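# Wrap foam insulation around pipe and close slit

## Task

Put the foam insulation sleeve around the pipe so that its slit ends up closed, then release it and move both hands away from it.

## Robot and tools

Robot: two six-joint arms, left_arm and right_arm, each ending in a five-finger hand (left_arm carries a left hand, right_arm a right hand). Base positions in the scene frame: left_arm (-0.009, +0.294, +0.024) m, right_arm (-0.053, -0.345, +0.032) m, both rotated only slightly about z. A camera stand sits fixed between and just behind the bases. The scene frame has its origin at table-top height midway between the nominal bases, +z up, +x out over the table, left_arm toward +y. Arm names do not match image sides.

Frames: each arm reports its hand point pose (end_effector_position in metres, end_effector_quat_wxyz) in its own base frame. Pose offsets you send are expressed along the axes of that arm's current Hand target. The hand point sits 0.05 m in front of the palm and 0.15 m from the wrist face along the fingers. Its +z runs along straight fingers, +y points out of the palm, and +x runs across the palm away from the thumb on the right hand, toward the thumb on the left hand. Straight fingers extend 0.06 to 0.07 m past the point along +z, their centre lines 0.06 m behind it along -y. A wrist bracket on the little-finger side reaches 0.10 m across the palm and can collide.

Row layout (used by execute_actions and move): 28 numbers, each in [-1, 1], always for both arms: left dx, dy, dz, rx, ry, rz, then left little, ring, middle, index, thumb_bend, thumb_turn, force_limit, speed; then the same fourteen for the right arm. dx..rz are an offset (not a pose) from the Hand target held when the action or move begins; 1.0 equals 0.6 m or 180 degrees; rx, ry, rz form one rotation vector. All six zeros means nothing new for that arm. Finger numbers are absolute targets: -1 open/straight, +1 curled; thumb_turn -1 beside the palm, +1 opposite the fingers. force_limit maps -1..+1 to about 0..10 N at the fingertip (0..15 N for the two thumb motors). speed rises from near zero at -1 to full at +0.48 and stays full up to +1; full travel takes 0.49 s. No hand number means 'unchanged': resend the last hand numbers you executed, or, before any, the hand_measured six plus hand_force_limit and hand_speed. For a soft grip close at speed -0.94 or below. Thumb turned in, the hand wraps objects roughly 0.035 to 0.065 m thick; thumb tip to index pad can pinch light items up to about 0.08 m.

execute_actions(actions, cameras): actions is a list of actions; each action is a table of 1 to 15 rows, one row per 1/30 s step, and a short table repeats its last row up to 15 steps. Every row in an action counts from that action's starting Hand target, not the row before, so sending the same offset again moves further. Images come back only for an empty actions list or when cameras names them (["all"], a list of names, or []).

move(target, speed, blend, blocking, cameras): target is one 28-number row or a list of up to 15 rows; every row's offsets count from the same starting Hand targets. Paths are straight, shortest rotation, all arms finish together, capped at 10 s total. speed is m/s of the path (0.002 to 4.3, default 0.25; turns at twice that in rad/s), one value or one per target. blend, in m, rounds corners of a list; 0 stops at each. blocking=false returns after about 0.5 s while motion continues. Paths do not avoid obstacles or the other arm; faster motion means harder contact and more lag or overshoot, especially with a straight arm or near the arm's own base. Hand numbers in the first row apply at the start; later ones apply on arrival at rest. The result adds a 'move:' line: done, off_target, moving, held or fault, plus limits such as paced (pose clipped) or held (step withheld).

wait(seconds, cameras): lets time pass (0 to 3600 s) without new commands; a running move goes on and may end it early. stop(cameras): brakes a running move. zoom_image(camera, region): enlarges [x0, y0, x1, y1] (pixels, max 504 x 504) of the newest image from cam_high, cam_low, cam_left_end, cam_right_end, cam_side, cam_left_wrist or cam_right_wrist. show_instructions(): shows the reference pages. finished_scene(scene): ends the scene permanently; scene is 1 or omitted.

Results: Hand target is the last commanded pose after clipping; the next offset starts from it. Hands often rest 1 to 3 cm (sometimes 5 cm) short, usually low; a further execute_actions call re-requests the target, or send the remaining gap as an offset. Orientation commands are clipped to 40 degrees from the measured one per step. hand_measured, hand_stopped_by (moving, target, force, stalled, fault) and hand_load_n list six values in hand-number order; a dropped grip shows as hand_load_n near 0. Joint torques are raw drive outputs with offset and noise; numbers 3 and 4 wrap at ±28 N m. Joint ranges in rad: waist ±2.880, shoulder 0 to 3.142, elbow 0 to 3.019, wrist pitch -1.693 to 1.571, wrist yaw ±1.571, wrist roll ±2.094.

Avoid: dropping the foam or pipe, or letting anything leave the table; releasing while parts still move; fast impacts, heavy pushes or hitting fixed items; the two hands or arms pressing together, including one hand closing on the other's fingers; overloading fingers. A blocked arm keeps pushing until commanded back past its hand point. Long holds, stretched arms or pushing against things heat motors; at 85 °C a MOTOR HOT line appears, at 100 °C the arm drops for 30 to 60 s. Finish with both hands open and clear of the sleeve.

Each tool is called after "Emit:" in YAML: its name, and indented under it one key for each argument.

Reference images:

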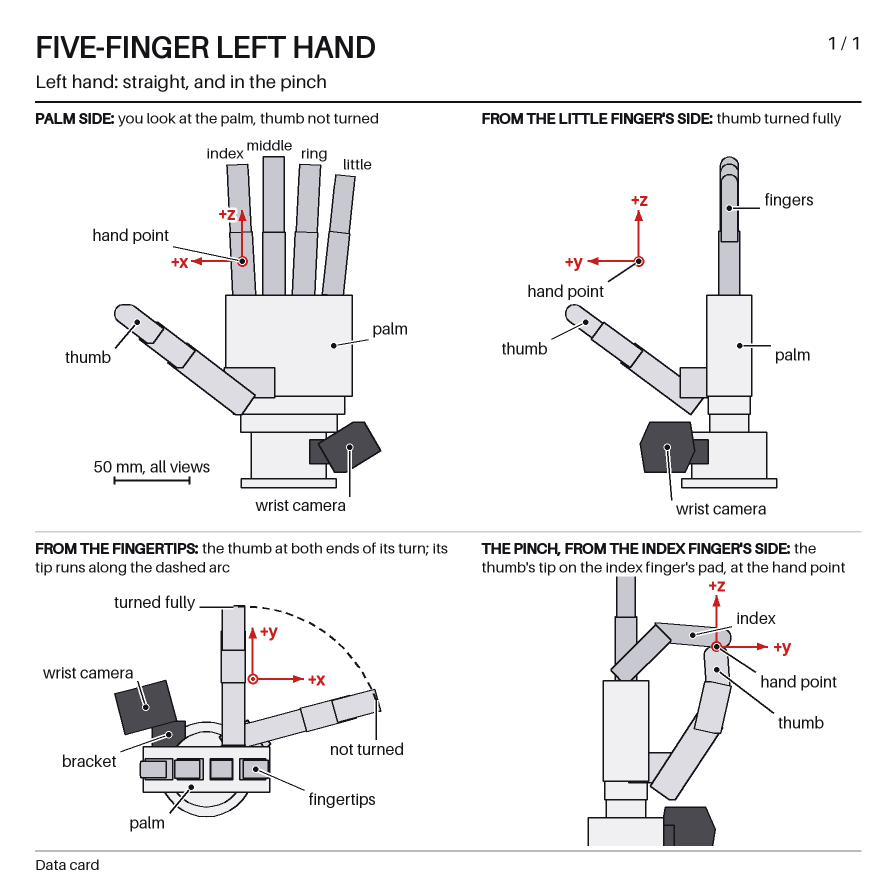

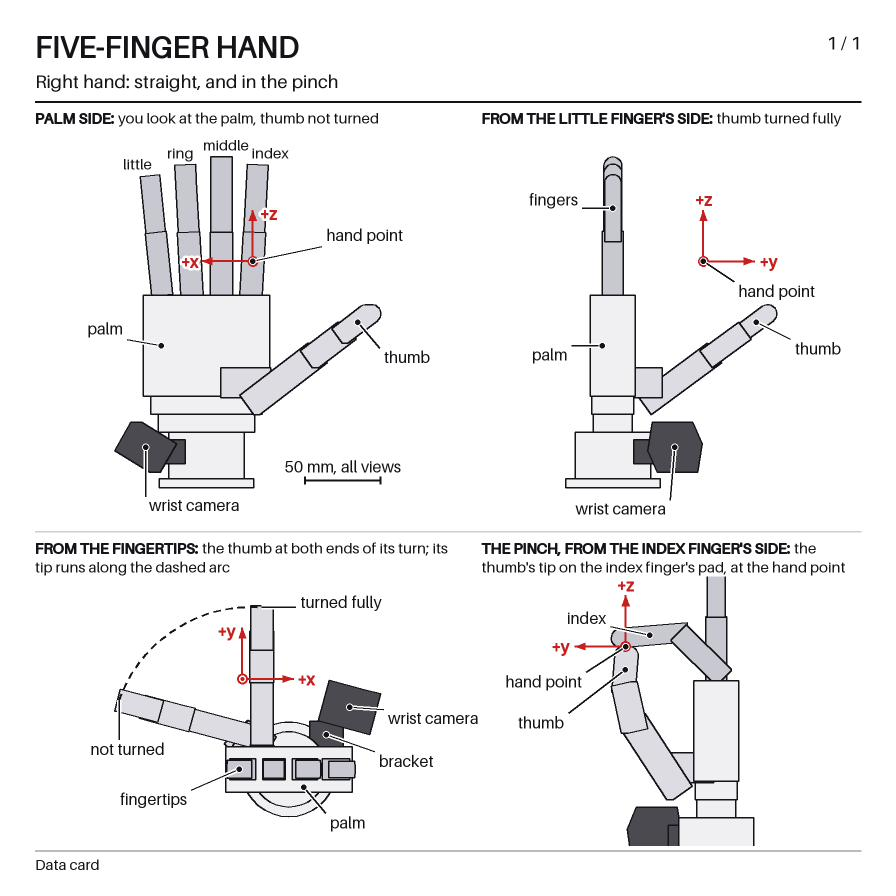

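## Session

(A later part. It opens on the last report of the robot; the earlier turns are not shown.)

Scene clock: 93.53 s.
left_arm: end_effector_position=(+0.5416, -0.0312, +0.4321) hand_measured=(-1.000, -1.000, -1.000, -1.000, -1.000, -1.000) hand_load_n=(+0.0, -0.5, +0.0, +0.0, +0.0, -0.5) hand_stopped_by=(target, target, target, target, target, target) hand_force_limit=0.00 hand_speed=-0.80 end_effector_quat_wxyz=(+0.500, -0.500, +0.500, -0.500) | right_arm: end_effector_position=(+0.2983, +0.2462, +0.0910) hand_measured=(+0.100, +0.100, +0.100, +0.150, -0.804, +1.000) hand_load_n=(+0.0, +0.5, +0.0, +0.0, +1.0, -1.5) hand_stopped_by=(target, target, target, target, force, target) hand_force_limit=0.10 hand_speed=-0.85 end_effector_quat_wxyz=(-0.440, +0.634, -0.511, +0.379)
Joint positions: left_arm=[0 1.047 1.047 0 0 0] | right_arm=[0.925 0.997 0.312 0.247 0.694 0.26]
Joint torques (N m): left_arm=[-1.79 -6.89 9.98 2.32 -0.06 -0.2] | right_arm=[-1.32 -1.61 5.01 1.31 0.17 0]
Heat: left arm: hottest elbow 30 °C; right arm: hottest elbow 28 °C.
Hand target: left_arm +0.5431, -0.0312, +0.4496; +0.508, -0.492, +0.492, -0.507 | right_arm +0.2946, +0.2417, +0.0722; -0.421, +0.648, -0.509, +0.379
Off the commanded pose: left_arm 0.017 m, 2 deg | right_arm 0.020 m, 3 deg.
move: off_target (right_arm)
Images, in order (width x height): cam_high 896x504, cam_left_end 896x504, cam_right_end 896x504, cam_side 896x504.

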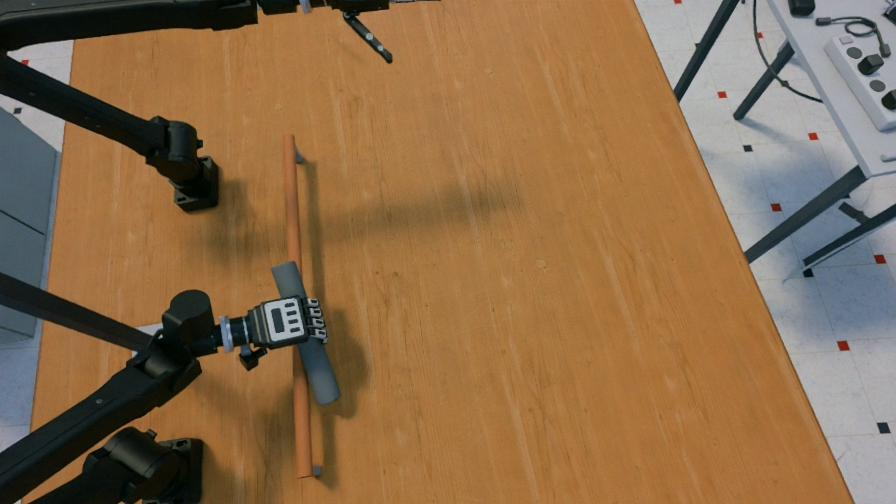

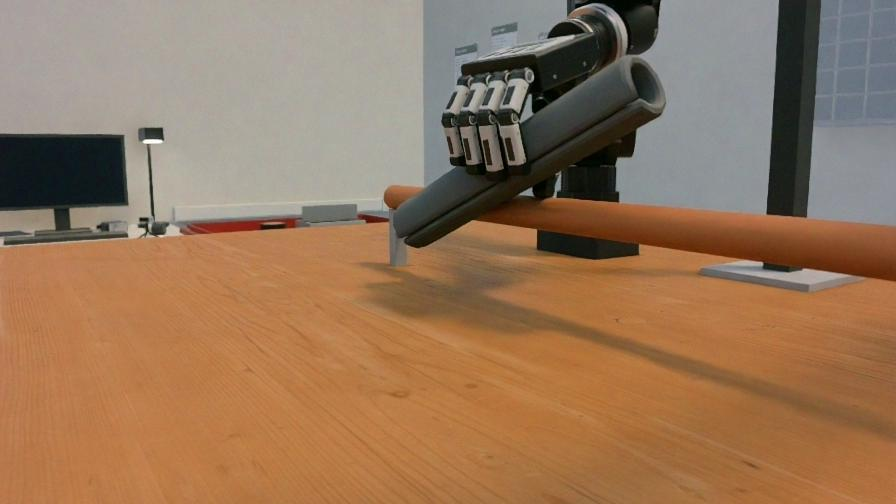

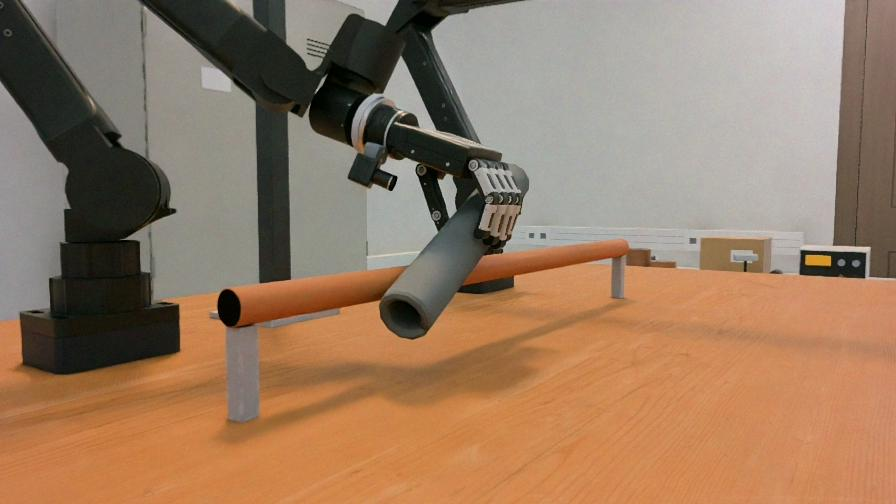

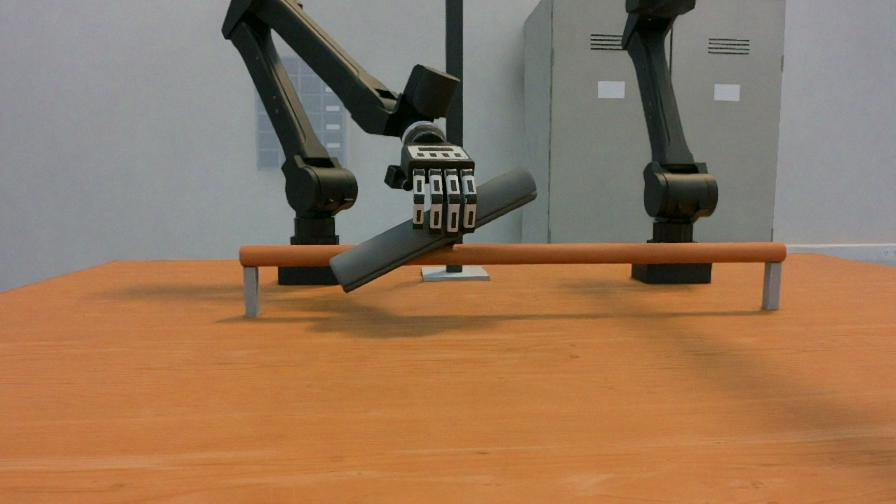

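Emit:
execute_actions:
  actions:
    - [[0,0,0,0,0,0,-1,-1,-1,-1,-1,-1,0,-0.8,0,-0.028,-0.012,0,0,0,0.8,0.8,0.8,0.8,-0.2,1,-0.3,-0.8]]
    - [[0,0,0,0,0,0,-1,-1,-1,-1,-1,-1,0,-0.8,0,0,0,0,0,0,0.8,0.8,0.8,0.8,-0.2,1,-0.3,-0.8]]
  cameras: ["cam_high","cam_side","cam_left_end","cam_right_end"]

Scene clock: 95.00 s.
left_arm: end_effector_position=(+0.5416, -0.0312, +0.4321) hand_measured=(-1.000, -1.000, -1.000, -1.000, -1.000, -1.000) hand_load_n=(+0.0, +0.0, +0.0, +0.0, +0.0, -0.5) hand_stopped_by=(target, target, target, target, target, target) hand_force_limit=0.00 hand_speed=-0.80 end_effector_quat_wxyz=(+0.500, -0.500, +0.500, -0.500) | right_arm: end_effector_position=(+0.2950, +0.2413, +0.0908) hand_measured=(+0.450, +0.318, +0.280, +0.296, -0.804, +1.000) hand_load_n=(+4.0, +1.0, +4.0, +1.5, +2.5, +3.5) hand_stopped_by=(force, force, force, force, force, target) hand_force_limit=-0.30 hand_speed=-0.80 end_effector_quat_wxyz=(-0.428, +0.641, -0.512, +0.379)
Joint positions: left_arm=[0 1.047 1.047 0 0 0] | right_arm=[0.925 0.973 0.318 0.187 0.697 0.263]
Joint torques (N m): left_arm=[-1.55 -7.24 9.91 2.32 -0.05 -0.2] | right_arm=[-0.73 -3.78 6.72 0.09 0.23 0]
Heat: left arm: hottest elbow 30 °C; right arm: hottest elbow 28 °C.
Hand target: left_arm +0.5431, -0.0312, +0.4496; +0.508, -0.492, +0.492, -0.507 | right_arm +0.2936, +0.2426, +0.0904; -0.421, +0.648, -0.509, +0.379
Off the commanded pose: left_arm 0.017 m, 2 deg | right_arm 0.002 m, 1 deg.
Images, in order (width x height): cam_high 896x504, cam_left_end 896x504, cam_right_end 896x504, cam_side 896x504.

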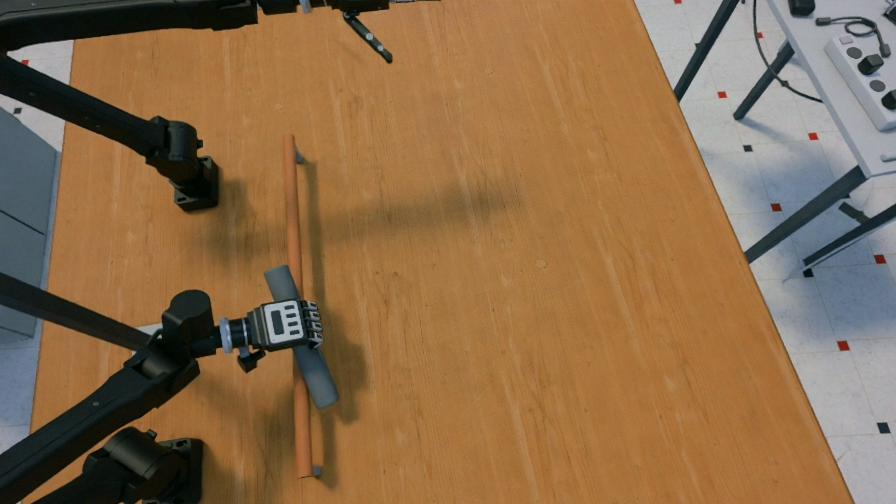

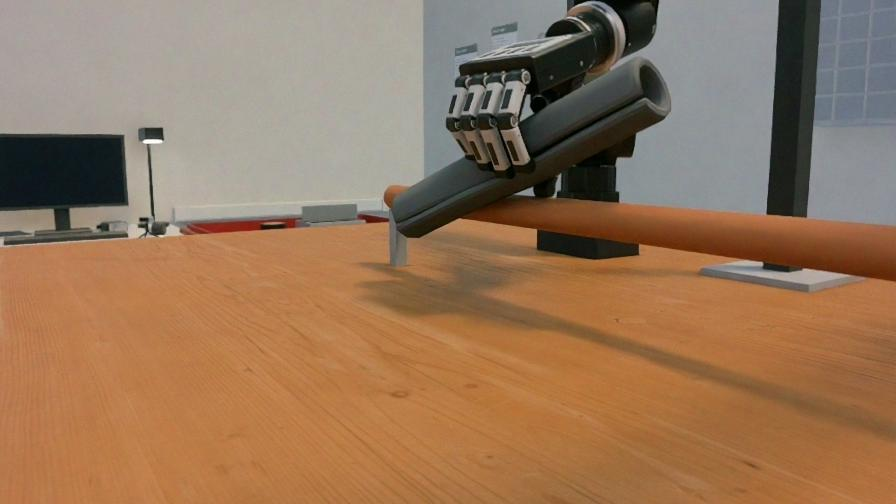

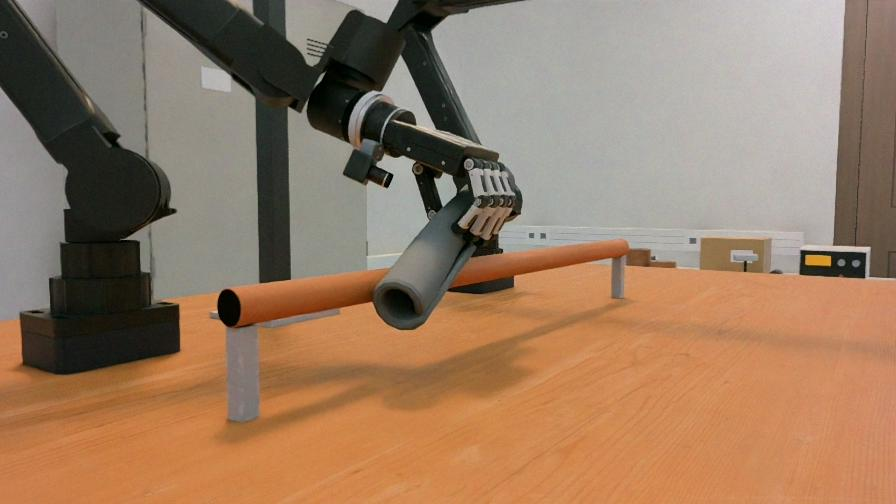

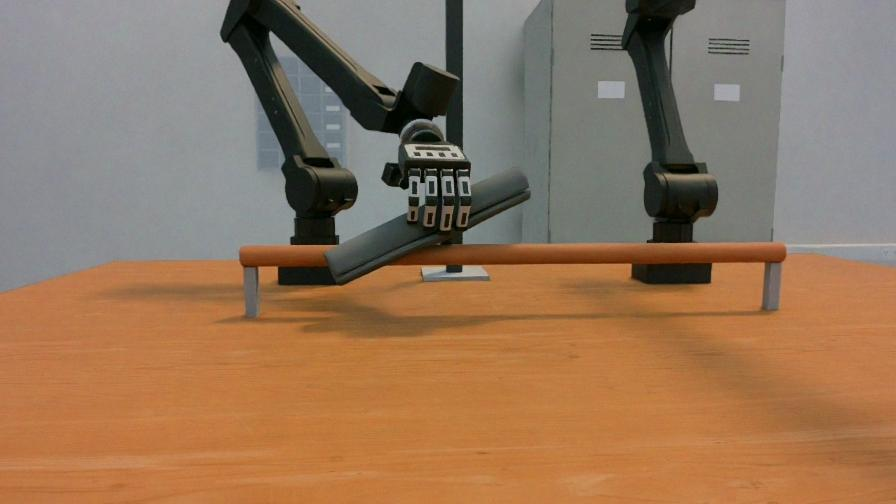

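Emit:
move:
  target:
    - [0,0,0,0,0,0,-1,-1,-1,-1,-1,-1,0,-0.8,0,-0.205,-0.021,0,0,0,0.8,0.8,0.8,0.8,-0.2,1,-0.3,-0.8]
    - [0,0,0,0,0,0,-1,-1,-1,-1,-1,-1,0,-0.8,0,-0.205,-0.021,-0.018,0.12,-0.093,0.8,0.8,0.8,0.8,-0.2,1,-0.3,-0.8]
  speed: 0.08
  cameras: ["cam_high","cam_side","cam_left_end","cam_right_end"]

Scene clock: 103.20 s.
left_arm: end_effector_position=(+0.5416, -0.0312, +0.4321) hand_measured=(-1.000, -1.000, -1.000, -1.000, -1.000, -1.000) hand_load_n=(+0.0, +0.0, +0.0, +0.0, +0.0, +0.0) hand_stopped_by=(target, target, target, target, target, target) hand_force_limit=0.00 hand_speed=-0.80 end_effector_quat_wxyz=(+0.500, -0.500, +0.500, -0.500) | right_arm: end_effector_position=(+0.3198, +0.2405, +0.1928) hand_measured=(+0.450, +0.318, +0.280, +0.296, -0.806, +1.000) hand_load_n=(+2.0, +2.0, +3.5, +2.0, +5.5, +4.0) hand_stopped_by=(force, force, force, force, force, target) hand_force_limit=-0.30 hand_speed=-0.80 end_effector_quat_wxyz=(-0.226, +0.650, -0.486, +0.538)
Joint positions: left_arm=[0 1.047 1.047 0 0 0] | right_arm=[1.051 1.125 0.791 -0.557 1.148 0.313]
Joint torques (N m): left_arm=[-1.73 -7.12 9.95 2.28 -0.07 -0.2] | right_arm=[-0.21 -5.42 9.61 0.36 0.66 0.07]
Heat: left arm: hottest elbow 30 °C; right arm: hottest elbow 28 °C.
Hand target: left_arm +0.5431, -0.0312, +0.4496; +0.508, -0.492, +0.492, -0.507 | right_arm +0.3237, +0.2563, +0.2096; -0.241, +0.644, -0.490, +0.536
Off the commanded pose: left_arm 0.017 m, 2 deg | right_arm 0.023 m, 2 deg.
move: off_target (right_arm)
Images, in order (width x height): cam_high 896x504, cam_left_end 896x504, cam_right_end 896x504, cam_side 896x504.

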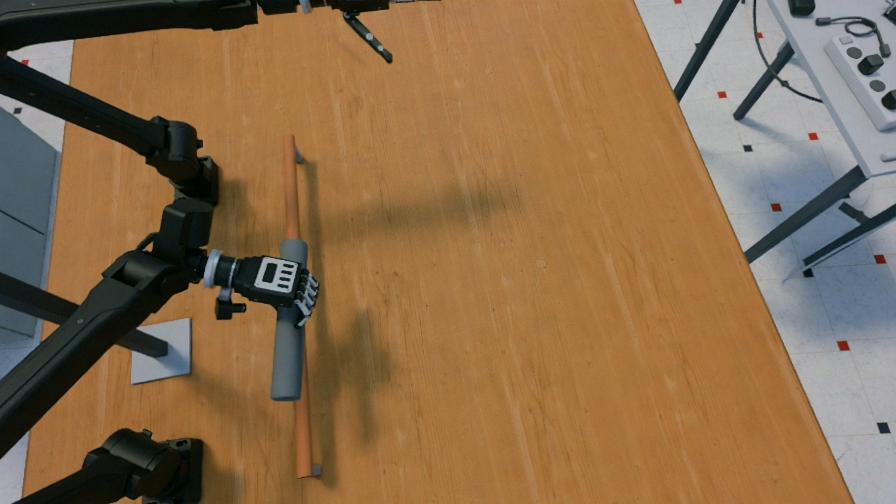

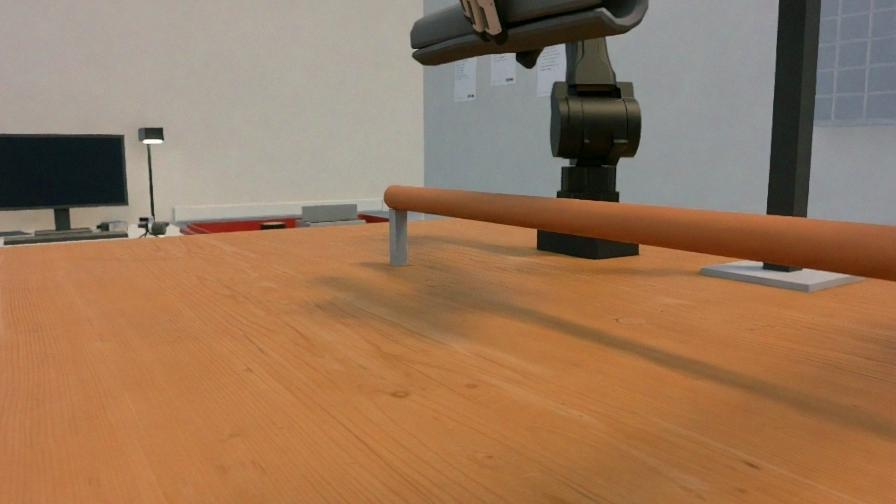

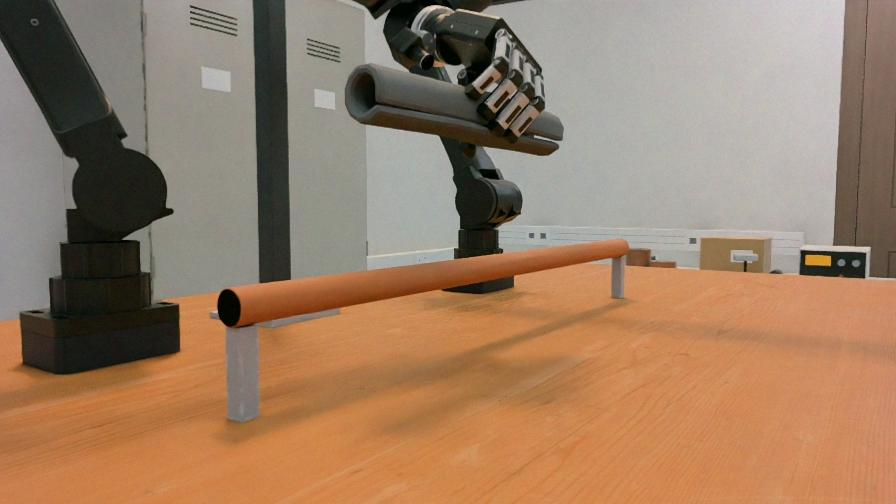

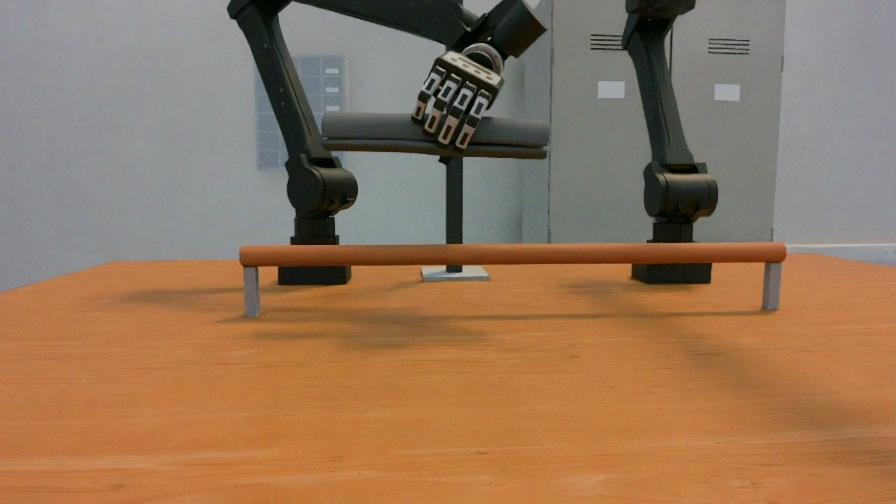

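Emit:
move:
  target:
    - [0,0,0,0,0,0,-1,-1,-1,-1,-1,-1,0,-0.8,0.299,-0.037,0.322,0,0,0,0.8,0.8,0.8,0.8,-0.2,1,-0.3,-0.8]
    - [0,0,0,0,0,0,-1,-1,-1,-1,-1,-1,0,-0.8,0.299,-0.037,0.322,-0.0275,-0.1865,0.4635,0.8,0.8,0.8,0.8,-0.2,1,-0.3,-0.8]
  speed: 0.15
  blend: 0.03
  cameras: ["cam_high","cam_side","cam_left_end","cam_right_end"]

Scene clock: 112.83 s.
left_arm: end_effector_position=(+0.5416, -0.0312, +0.4321) hand_measured=(-1.000, -1.000, -1.000, -1.000, -1.000, -1.000) hand_load_n=(+0.0, +0.0, +0.0, +0.0, -0.5, -0.5) hand_stopped_by=(target, target, target, target, target, target) hand_force_limit=0.00 hand_speed=-0.80 end_effector_quat_wxyz=(+0.500, -0.500, +0.500, -0.500) | right_arm: end_effector_position=(+0.4967, +0.0707, +0.2461) hand_measured=(+0.450, +0.318, +0.280, +0.296, -0.806, +1.000) hand_load_n=(+2.0, +1.5, +3.5, +1.5, +5.5, +3.5) hand_stopped_by=(force, force, force, force, force, target) hand_force_limit=-0.30 hand_speed=-0.80 end_effector_quat_wxyz=(+0.620, -0.291, +0.728, -0.029)
Joint positions: left_arm=[0 1.047 1.047 0 0 0] | right_arm=[-0.16 1.2 0.645 0.292 -0.481 1.021]
Joint torques (N m): left_arm=[-1.55 -7.12 9.92 2.3 -0.06 -0.21] | right_arm=[-2.02 -6.18 6.84 2.26 -0.2 0.22]
Heat: left arm: hottest elbow 31 °C; right arm: hottest elbow 28 °C.
Hand target: left_arm +0.5431, -0.0312, +0.4496; +0.508, -0.492, +0.492, -0.507 | right_arm +0.5012, +0.0643, +0.2498; +0.626, -0.285, +0.725, -0.032
Off the commanded pose: left_arm 0.017 m, 2 deg | right_arm 0.009 m, 1 deg.
move: done
Images, in order (width x height): cam_high 896x504, cam_left_end 896x504, cam_right_end 896x504, cam_side 896x504.

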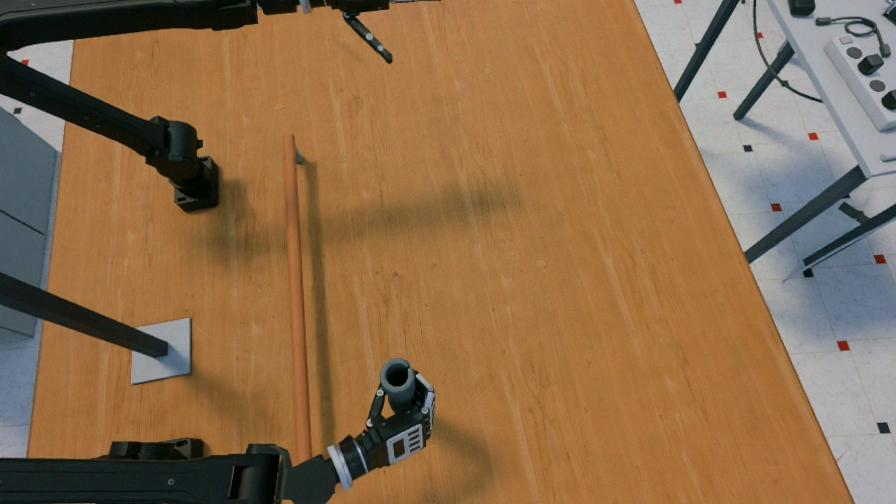

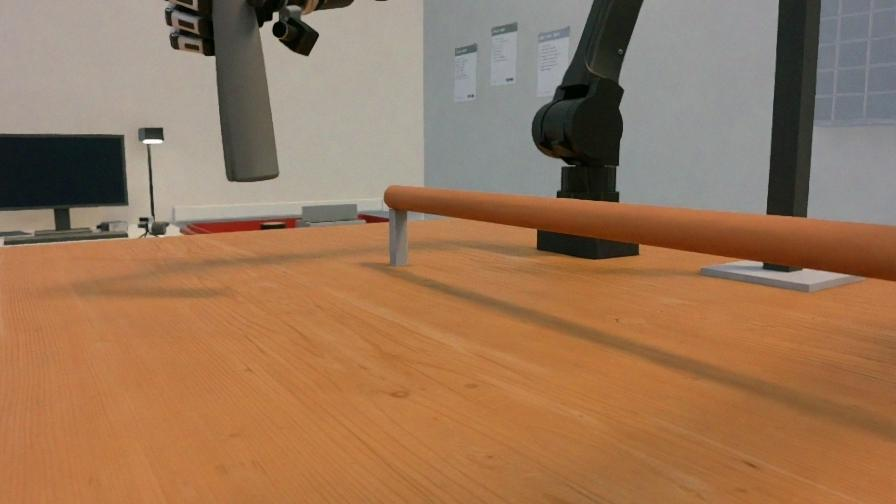

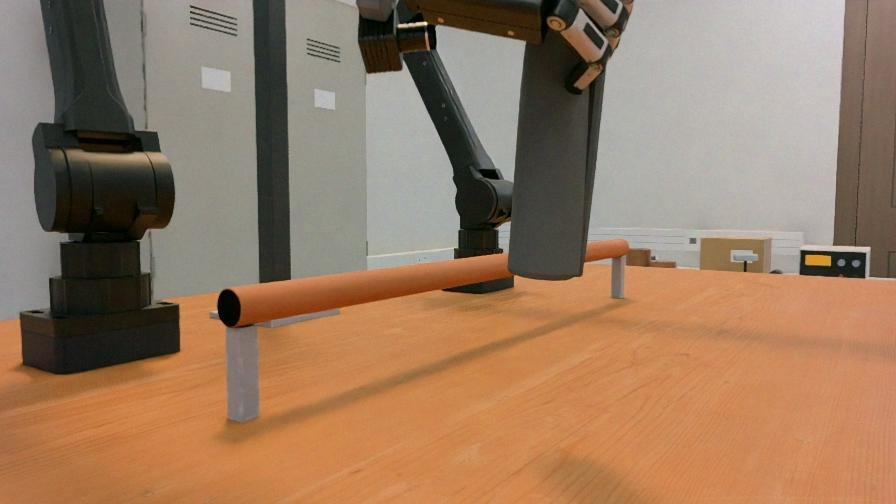

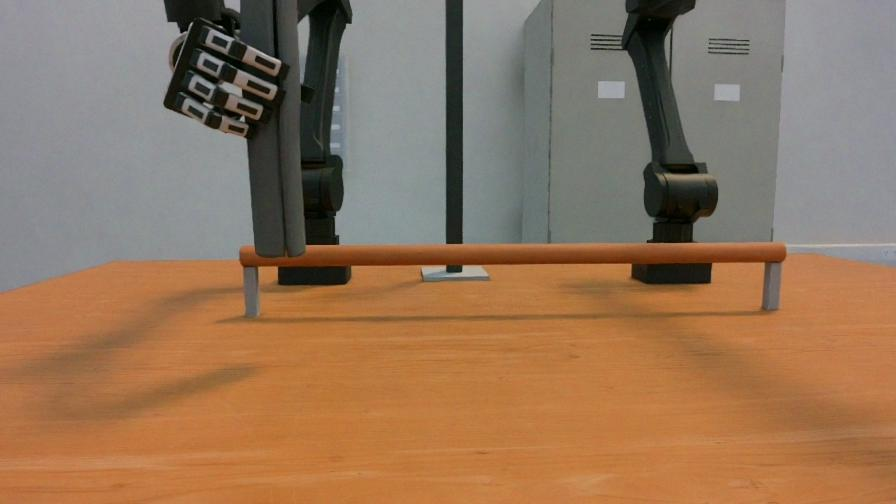

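Emit:
move:
  target: [0,0,0,0,0,0,-1,-1,-1,-1,-1,-1,0,-0.8,0.133,0.0605,0.034,0.0107,-0.0193,-0.0074,0.8,0.8,0.8,0.8,-0.2,1,-0.3,-0.8]
  speed: 0.06
  cameras: ["cam_high","cam_side","cam_left_end","cam_right_end"]

Scene clock: 115.57 s.
left_arm: end_effector_position=(+0.5416, -0.0312, +0.4321) hand_measured=(-1.000, -1.000, -1.000, -1.000, -1.000, -1.000) hand_load_n=(+0.0, +0.0, +0.0, +0.0, +0.0, -0.5) hand_stopped_by=(target, target, target, target, target, target) hand_force_limit=0.00 hand_speed=-0.80 end_effector_quat_wxyz=(+0.500, -0.500, +0.500, -0.500) | right_arm: end_effector_position=(+0.4991, +0.0704, +0.1566) hand_measured=(+0.450, +0.318, +0.280, +0.296, -0.806, +1.000) hand_load_n=(+2.0, +1.5, +3.5, +2.0, +5.5, +4.0) hand_stopped_by=(force, force, force, force, force, target) hand_force_limit=-0.30 hand_speed=-0.80 end_effector_quat_wxyz=(+0.646, -0.289, +0.705, -0.040)
Joint positions: left_arm=[0 1.047 1.047 0 0 0] | right_arm=[-0.16 1.474 0.51 0.78 -0.481 1.034]
Joint torques (N m): left_arm=[-1.79 -7.06 9.88 2.36 -0.07 -0.22] | right_arm=[-2.43 -7.65 5.03 2.15 -0.17 0.15]
Heat: left arm: hottest elbow 31 °C; right arm: hottest elbow 28 °C.
Hand target: left_arm +0.5431, -0.0312, +0.4496; +0.508, -0.492, +0.492, -0.507 | right_arm +0.5023, +0.0647, +0.1597; +0.652, -0.283, +0.702, -0.043
Off the commanded pose: left_arm 0.017 m, 2 deg | right_arm 0.007 m, 1 deg.
move: done
Images, in order (width x height): cam_high 896x504, cam_left_end 896x504, cam_right_end 896x504, cam_side 896x504.

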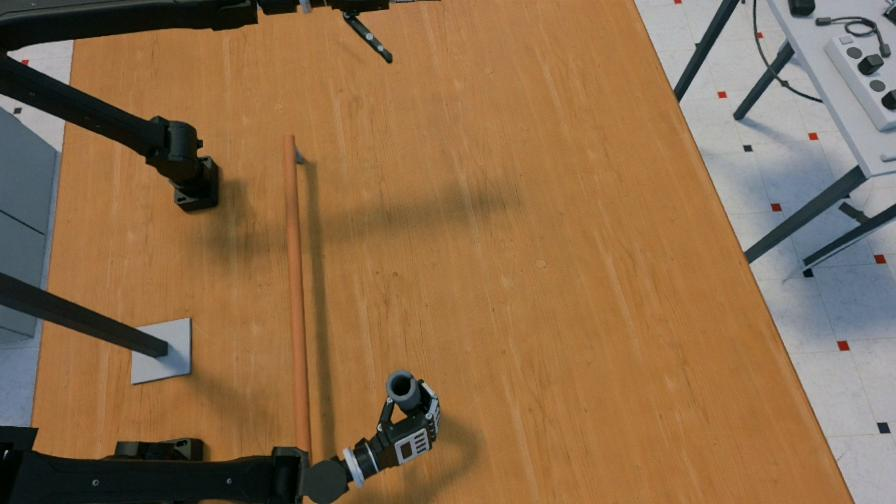

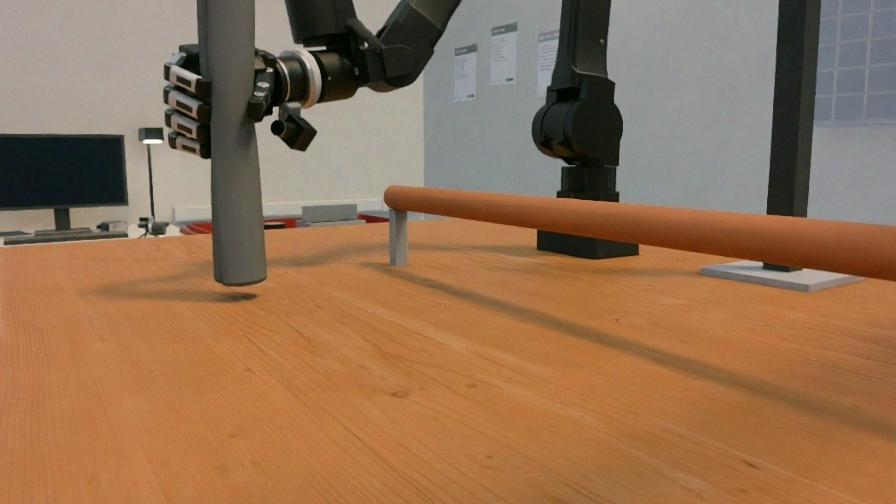

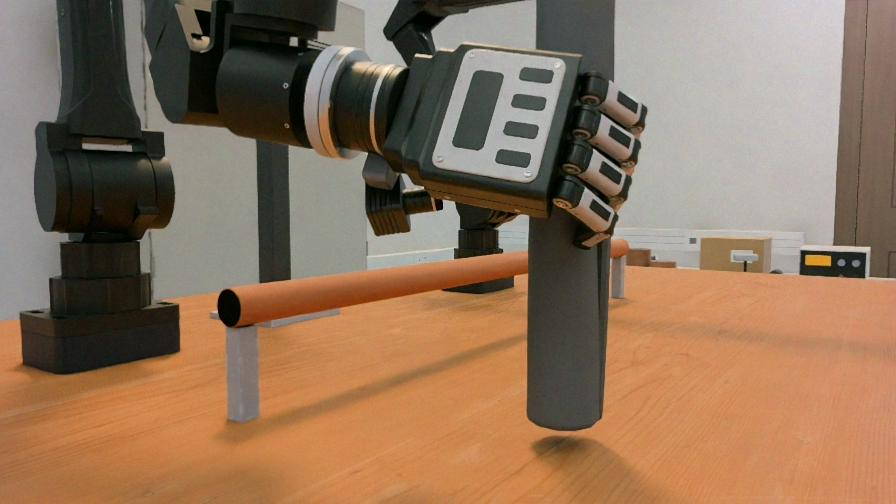

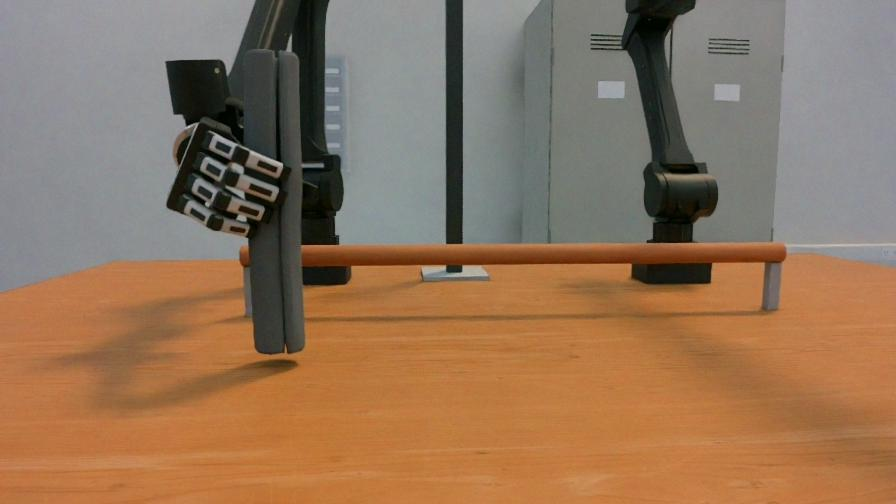

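Emit:
move:
  target: [0,0,0,0,0,0,-1,-1,-1,-1,-1,-1,0,-0.8,0.030,0.0145,0.005,0,0,0,0.8,0.8,0.8,0.8,-0.2,1,-0.3,-0.8]
  speed: 0.03
  cameras: ["cam_high","cam_side","cam_left_end","cam_right_end"]

Scene clock: 118.30 s.
left_arm: end_effector_position=(+0.5416, -0.0312, +0.4321) hand_measured=(-1.000, -1.000, -1.000, -1.000, -1.000, -1.000) hand_load_n=(-0.5, +0.0, +0.0, +0.0, +0.0, -0.5) hand_stopped_by=(target, target, target, target, target, target) hand_force_limit=0.00 hand_speed=-0.80 end_effector_quat_wxyz=(+0.500, -0.500, +0.500, -0.500) | right_arm: end_effector_position=(+0.5007, +0.0702, +0.1417) hand_measured=(+0.450, +0.318, +0.280, +0.296, -0.806, +1.000) hand_load_n=(+1.5, +1.5, +3.5, +2.0, +5.5, +4.0) hand_stopped_by=(force, force, force, force, force, target) hand_force_limit=-0.30 hand_speed=-0.80 end_effector_quat_wxyz=(+0.650, -0.288, +0.702, -0.040)
Joint positions: left_arm=[0 1.047 1.047 0 0 0] | right_arm=[-0.16 1.538 0.501 0.866 -0.482 1.04]
Joint torques (N m): left_arm=[-1.73 -7.06 9.99 2.33 -0.07 -0.2] | right_arm=[-2.61 -7.3 4.48 2.07 -0.11 0.11]
Heat: left arm: hottest elbow 31 °C; right arm: hottest elbow 28 °C.
Hand target: left_arm +0.5431, -0.0312, +0.4496; +0.508, -0.492, +0.492, -0.507 | right_arm +0.5024, +0.0648, +0.1397; +0.652, -0.283, +0.702, -0.043
Off the commanded pose: left_arm 0.017 m, 2 deg | right_arm 0.006 m, 1 deg.
move: done
Images, in order (width x height): cam_high 896x504, cam_left_end 896x504, cam_right_end 896x504, cam_side 896x504.

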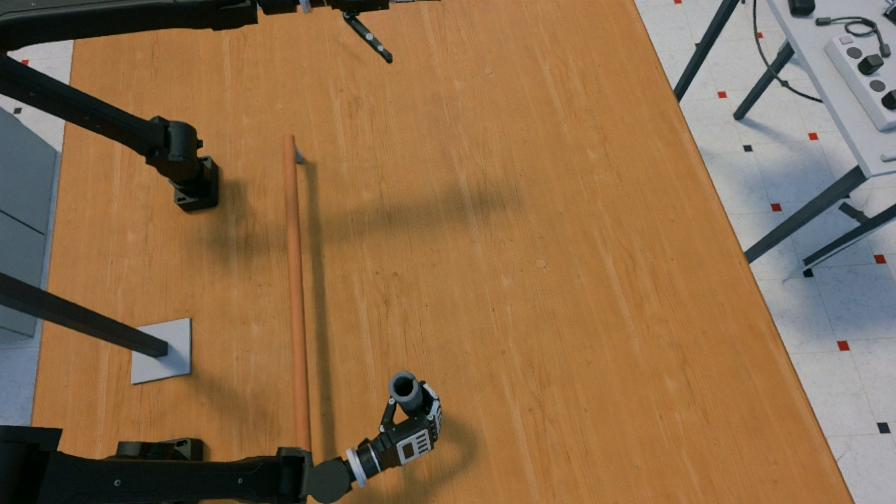

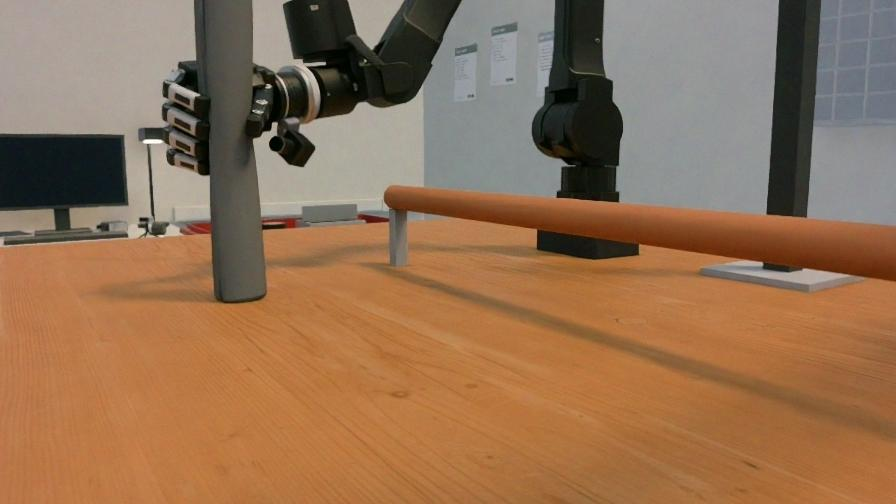

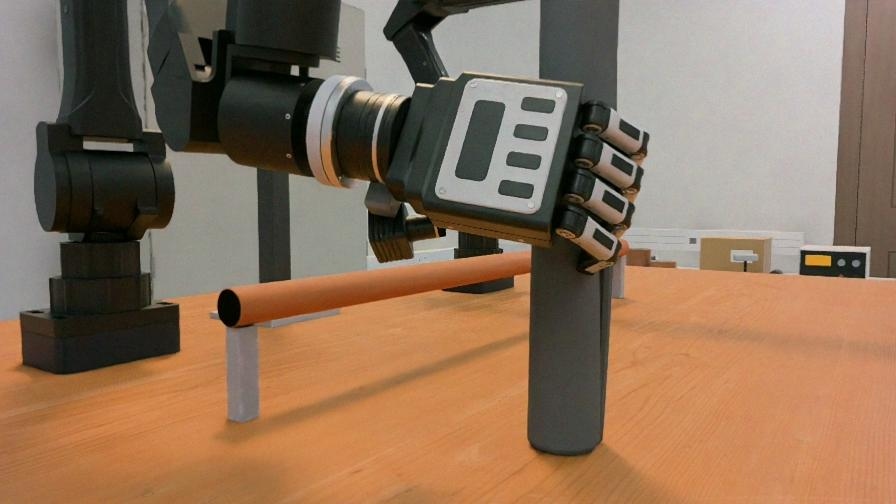

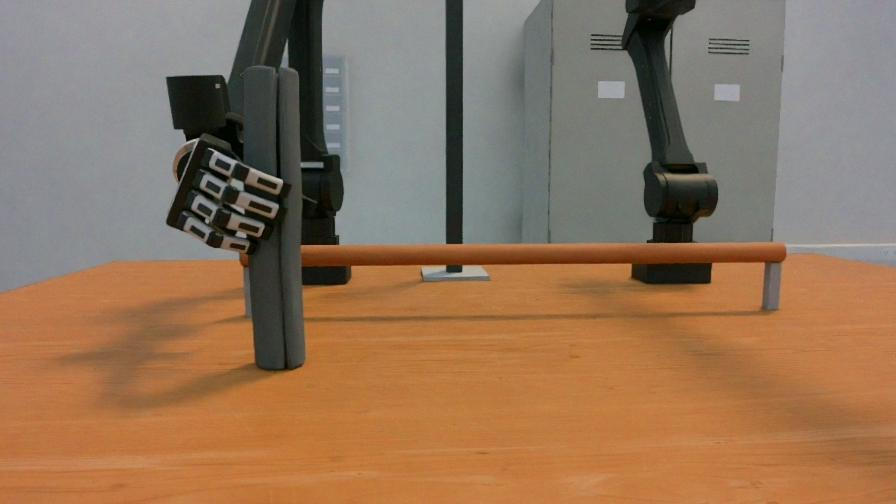

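Emit:
move:
  target: [0,0,0,0,0,0,-1,-1,-1,-1,-1,-1,0,-0.8,0.0112,0.0054,0.0018,0,0,0,0.8,0.8,0.8,0.8,-0.2,1,-0.3,-0.8]
  speed: 0.02
  cameras: ["cam_left_end","cam_right_end","cam_side","cam_right_wrist"]

Scene clock: 119.20 s.
left_arm: end_effector_position=(+0.5416, -0.0312, +0.4321) hand_measured=(-1.000, -1.000, -1.000, -1.000, -1.000, -1.000) hand_load_n=(+0.0, +0.0, +0.0, +0.0, +0.0, -0.5) hand_stopped_by=(target, target, target, target, target, target) hand_force_limit=0.00 hand_speed=-0.80 end_effector_quat_wxyz=(+0.500, -0.500, +0.500, -0.500) | right_arm: end_effector_position=(+0.5022, +0.0702, +0.1405) hand_measured=(+0.450, +0.318, +0.280, +0.296, -0.806, +1.000) hand_load_n=(+1.0, +1.5, +3.0, +1.5, +5.0, +4.5) hand_stopped_by=(force, force, force, force, force, target) hand_force_limit=-0.30 hand_speed=-0.80 end_effector_quat_wxyz=(+0.656, -0.286, +0.698, -0.040)
Joint positions: left_arm=[0 1.047 1.047 0 0 0] | right_arm=[-0.16 1.559 0.501 0.903 -0.483 1.048]
Joint torques (N m): left_arm=[-1.73 -6.89 9.88 2.3 -0.07 -0.21] | right_arm=[-2.37 -7.41 3.9 1.84 -0.11 0.04]
Heat: left arm: hottest elbow 31 °C; right arm: hottest elbow 28 °C.
Hand target: left_arm +0.5431, -0.0312, +0.4496; +0.508, -0.492, +0.492, -0.507 | right_arm +0.5023, +0.0648, +0.1321; +0.652, -0.283, +0.702, -0.043
Off the commanded pose: left_arm 0.017 m, 2 deg | right_arm 0.010 m, 1 deg.
move: done

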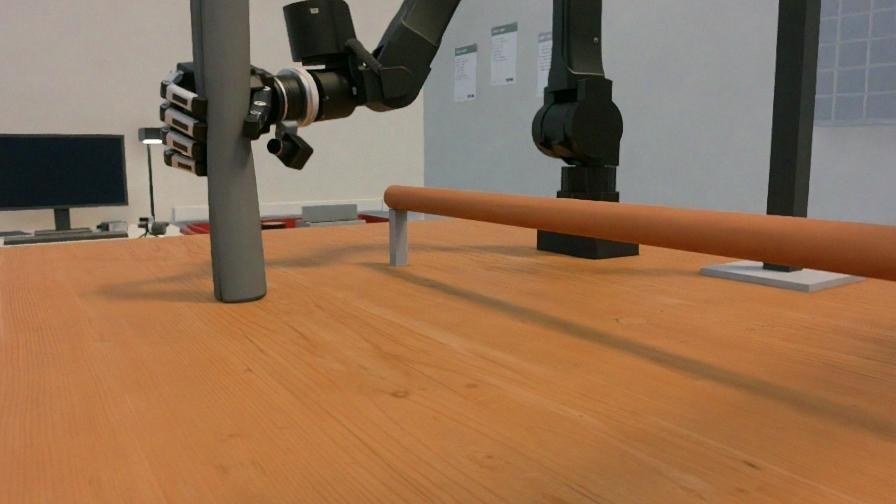

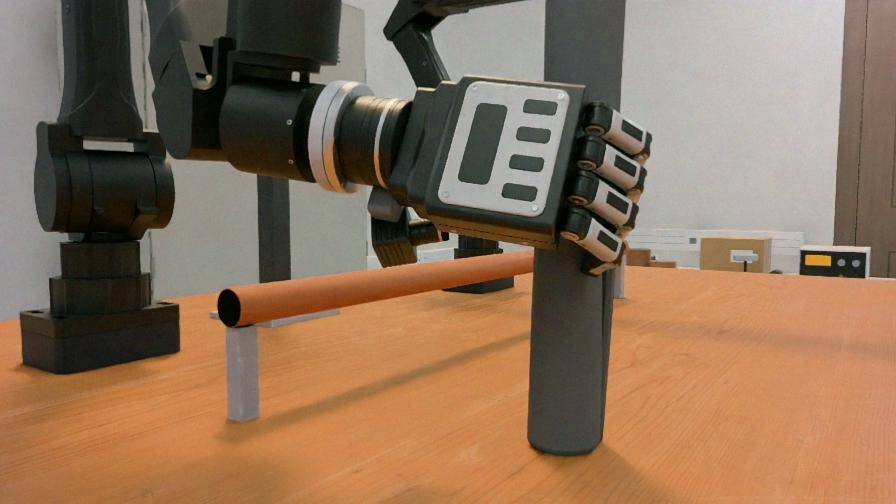

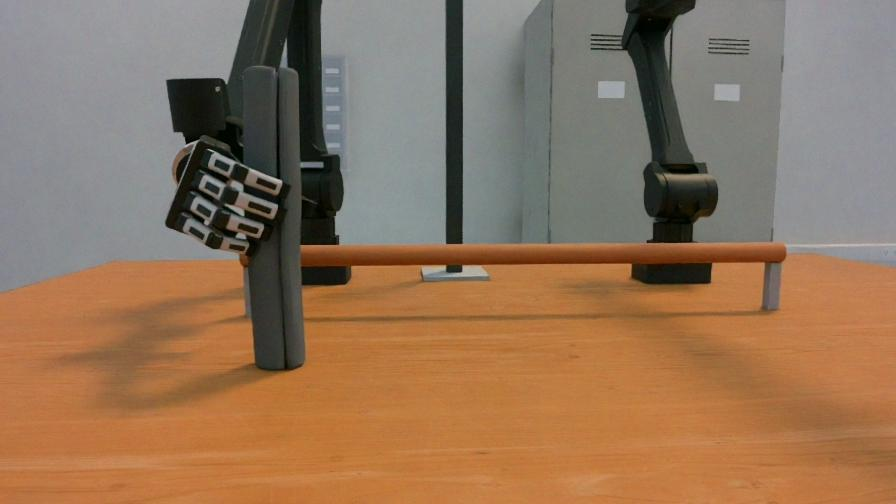

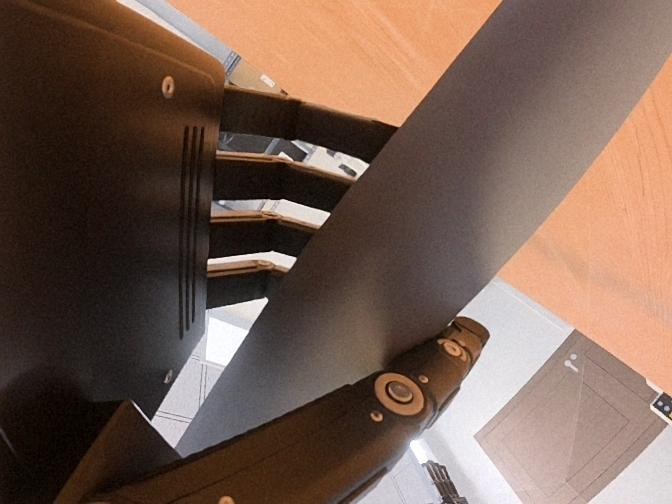

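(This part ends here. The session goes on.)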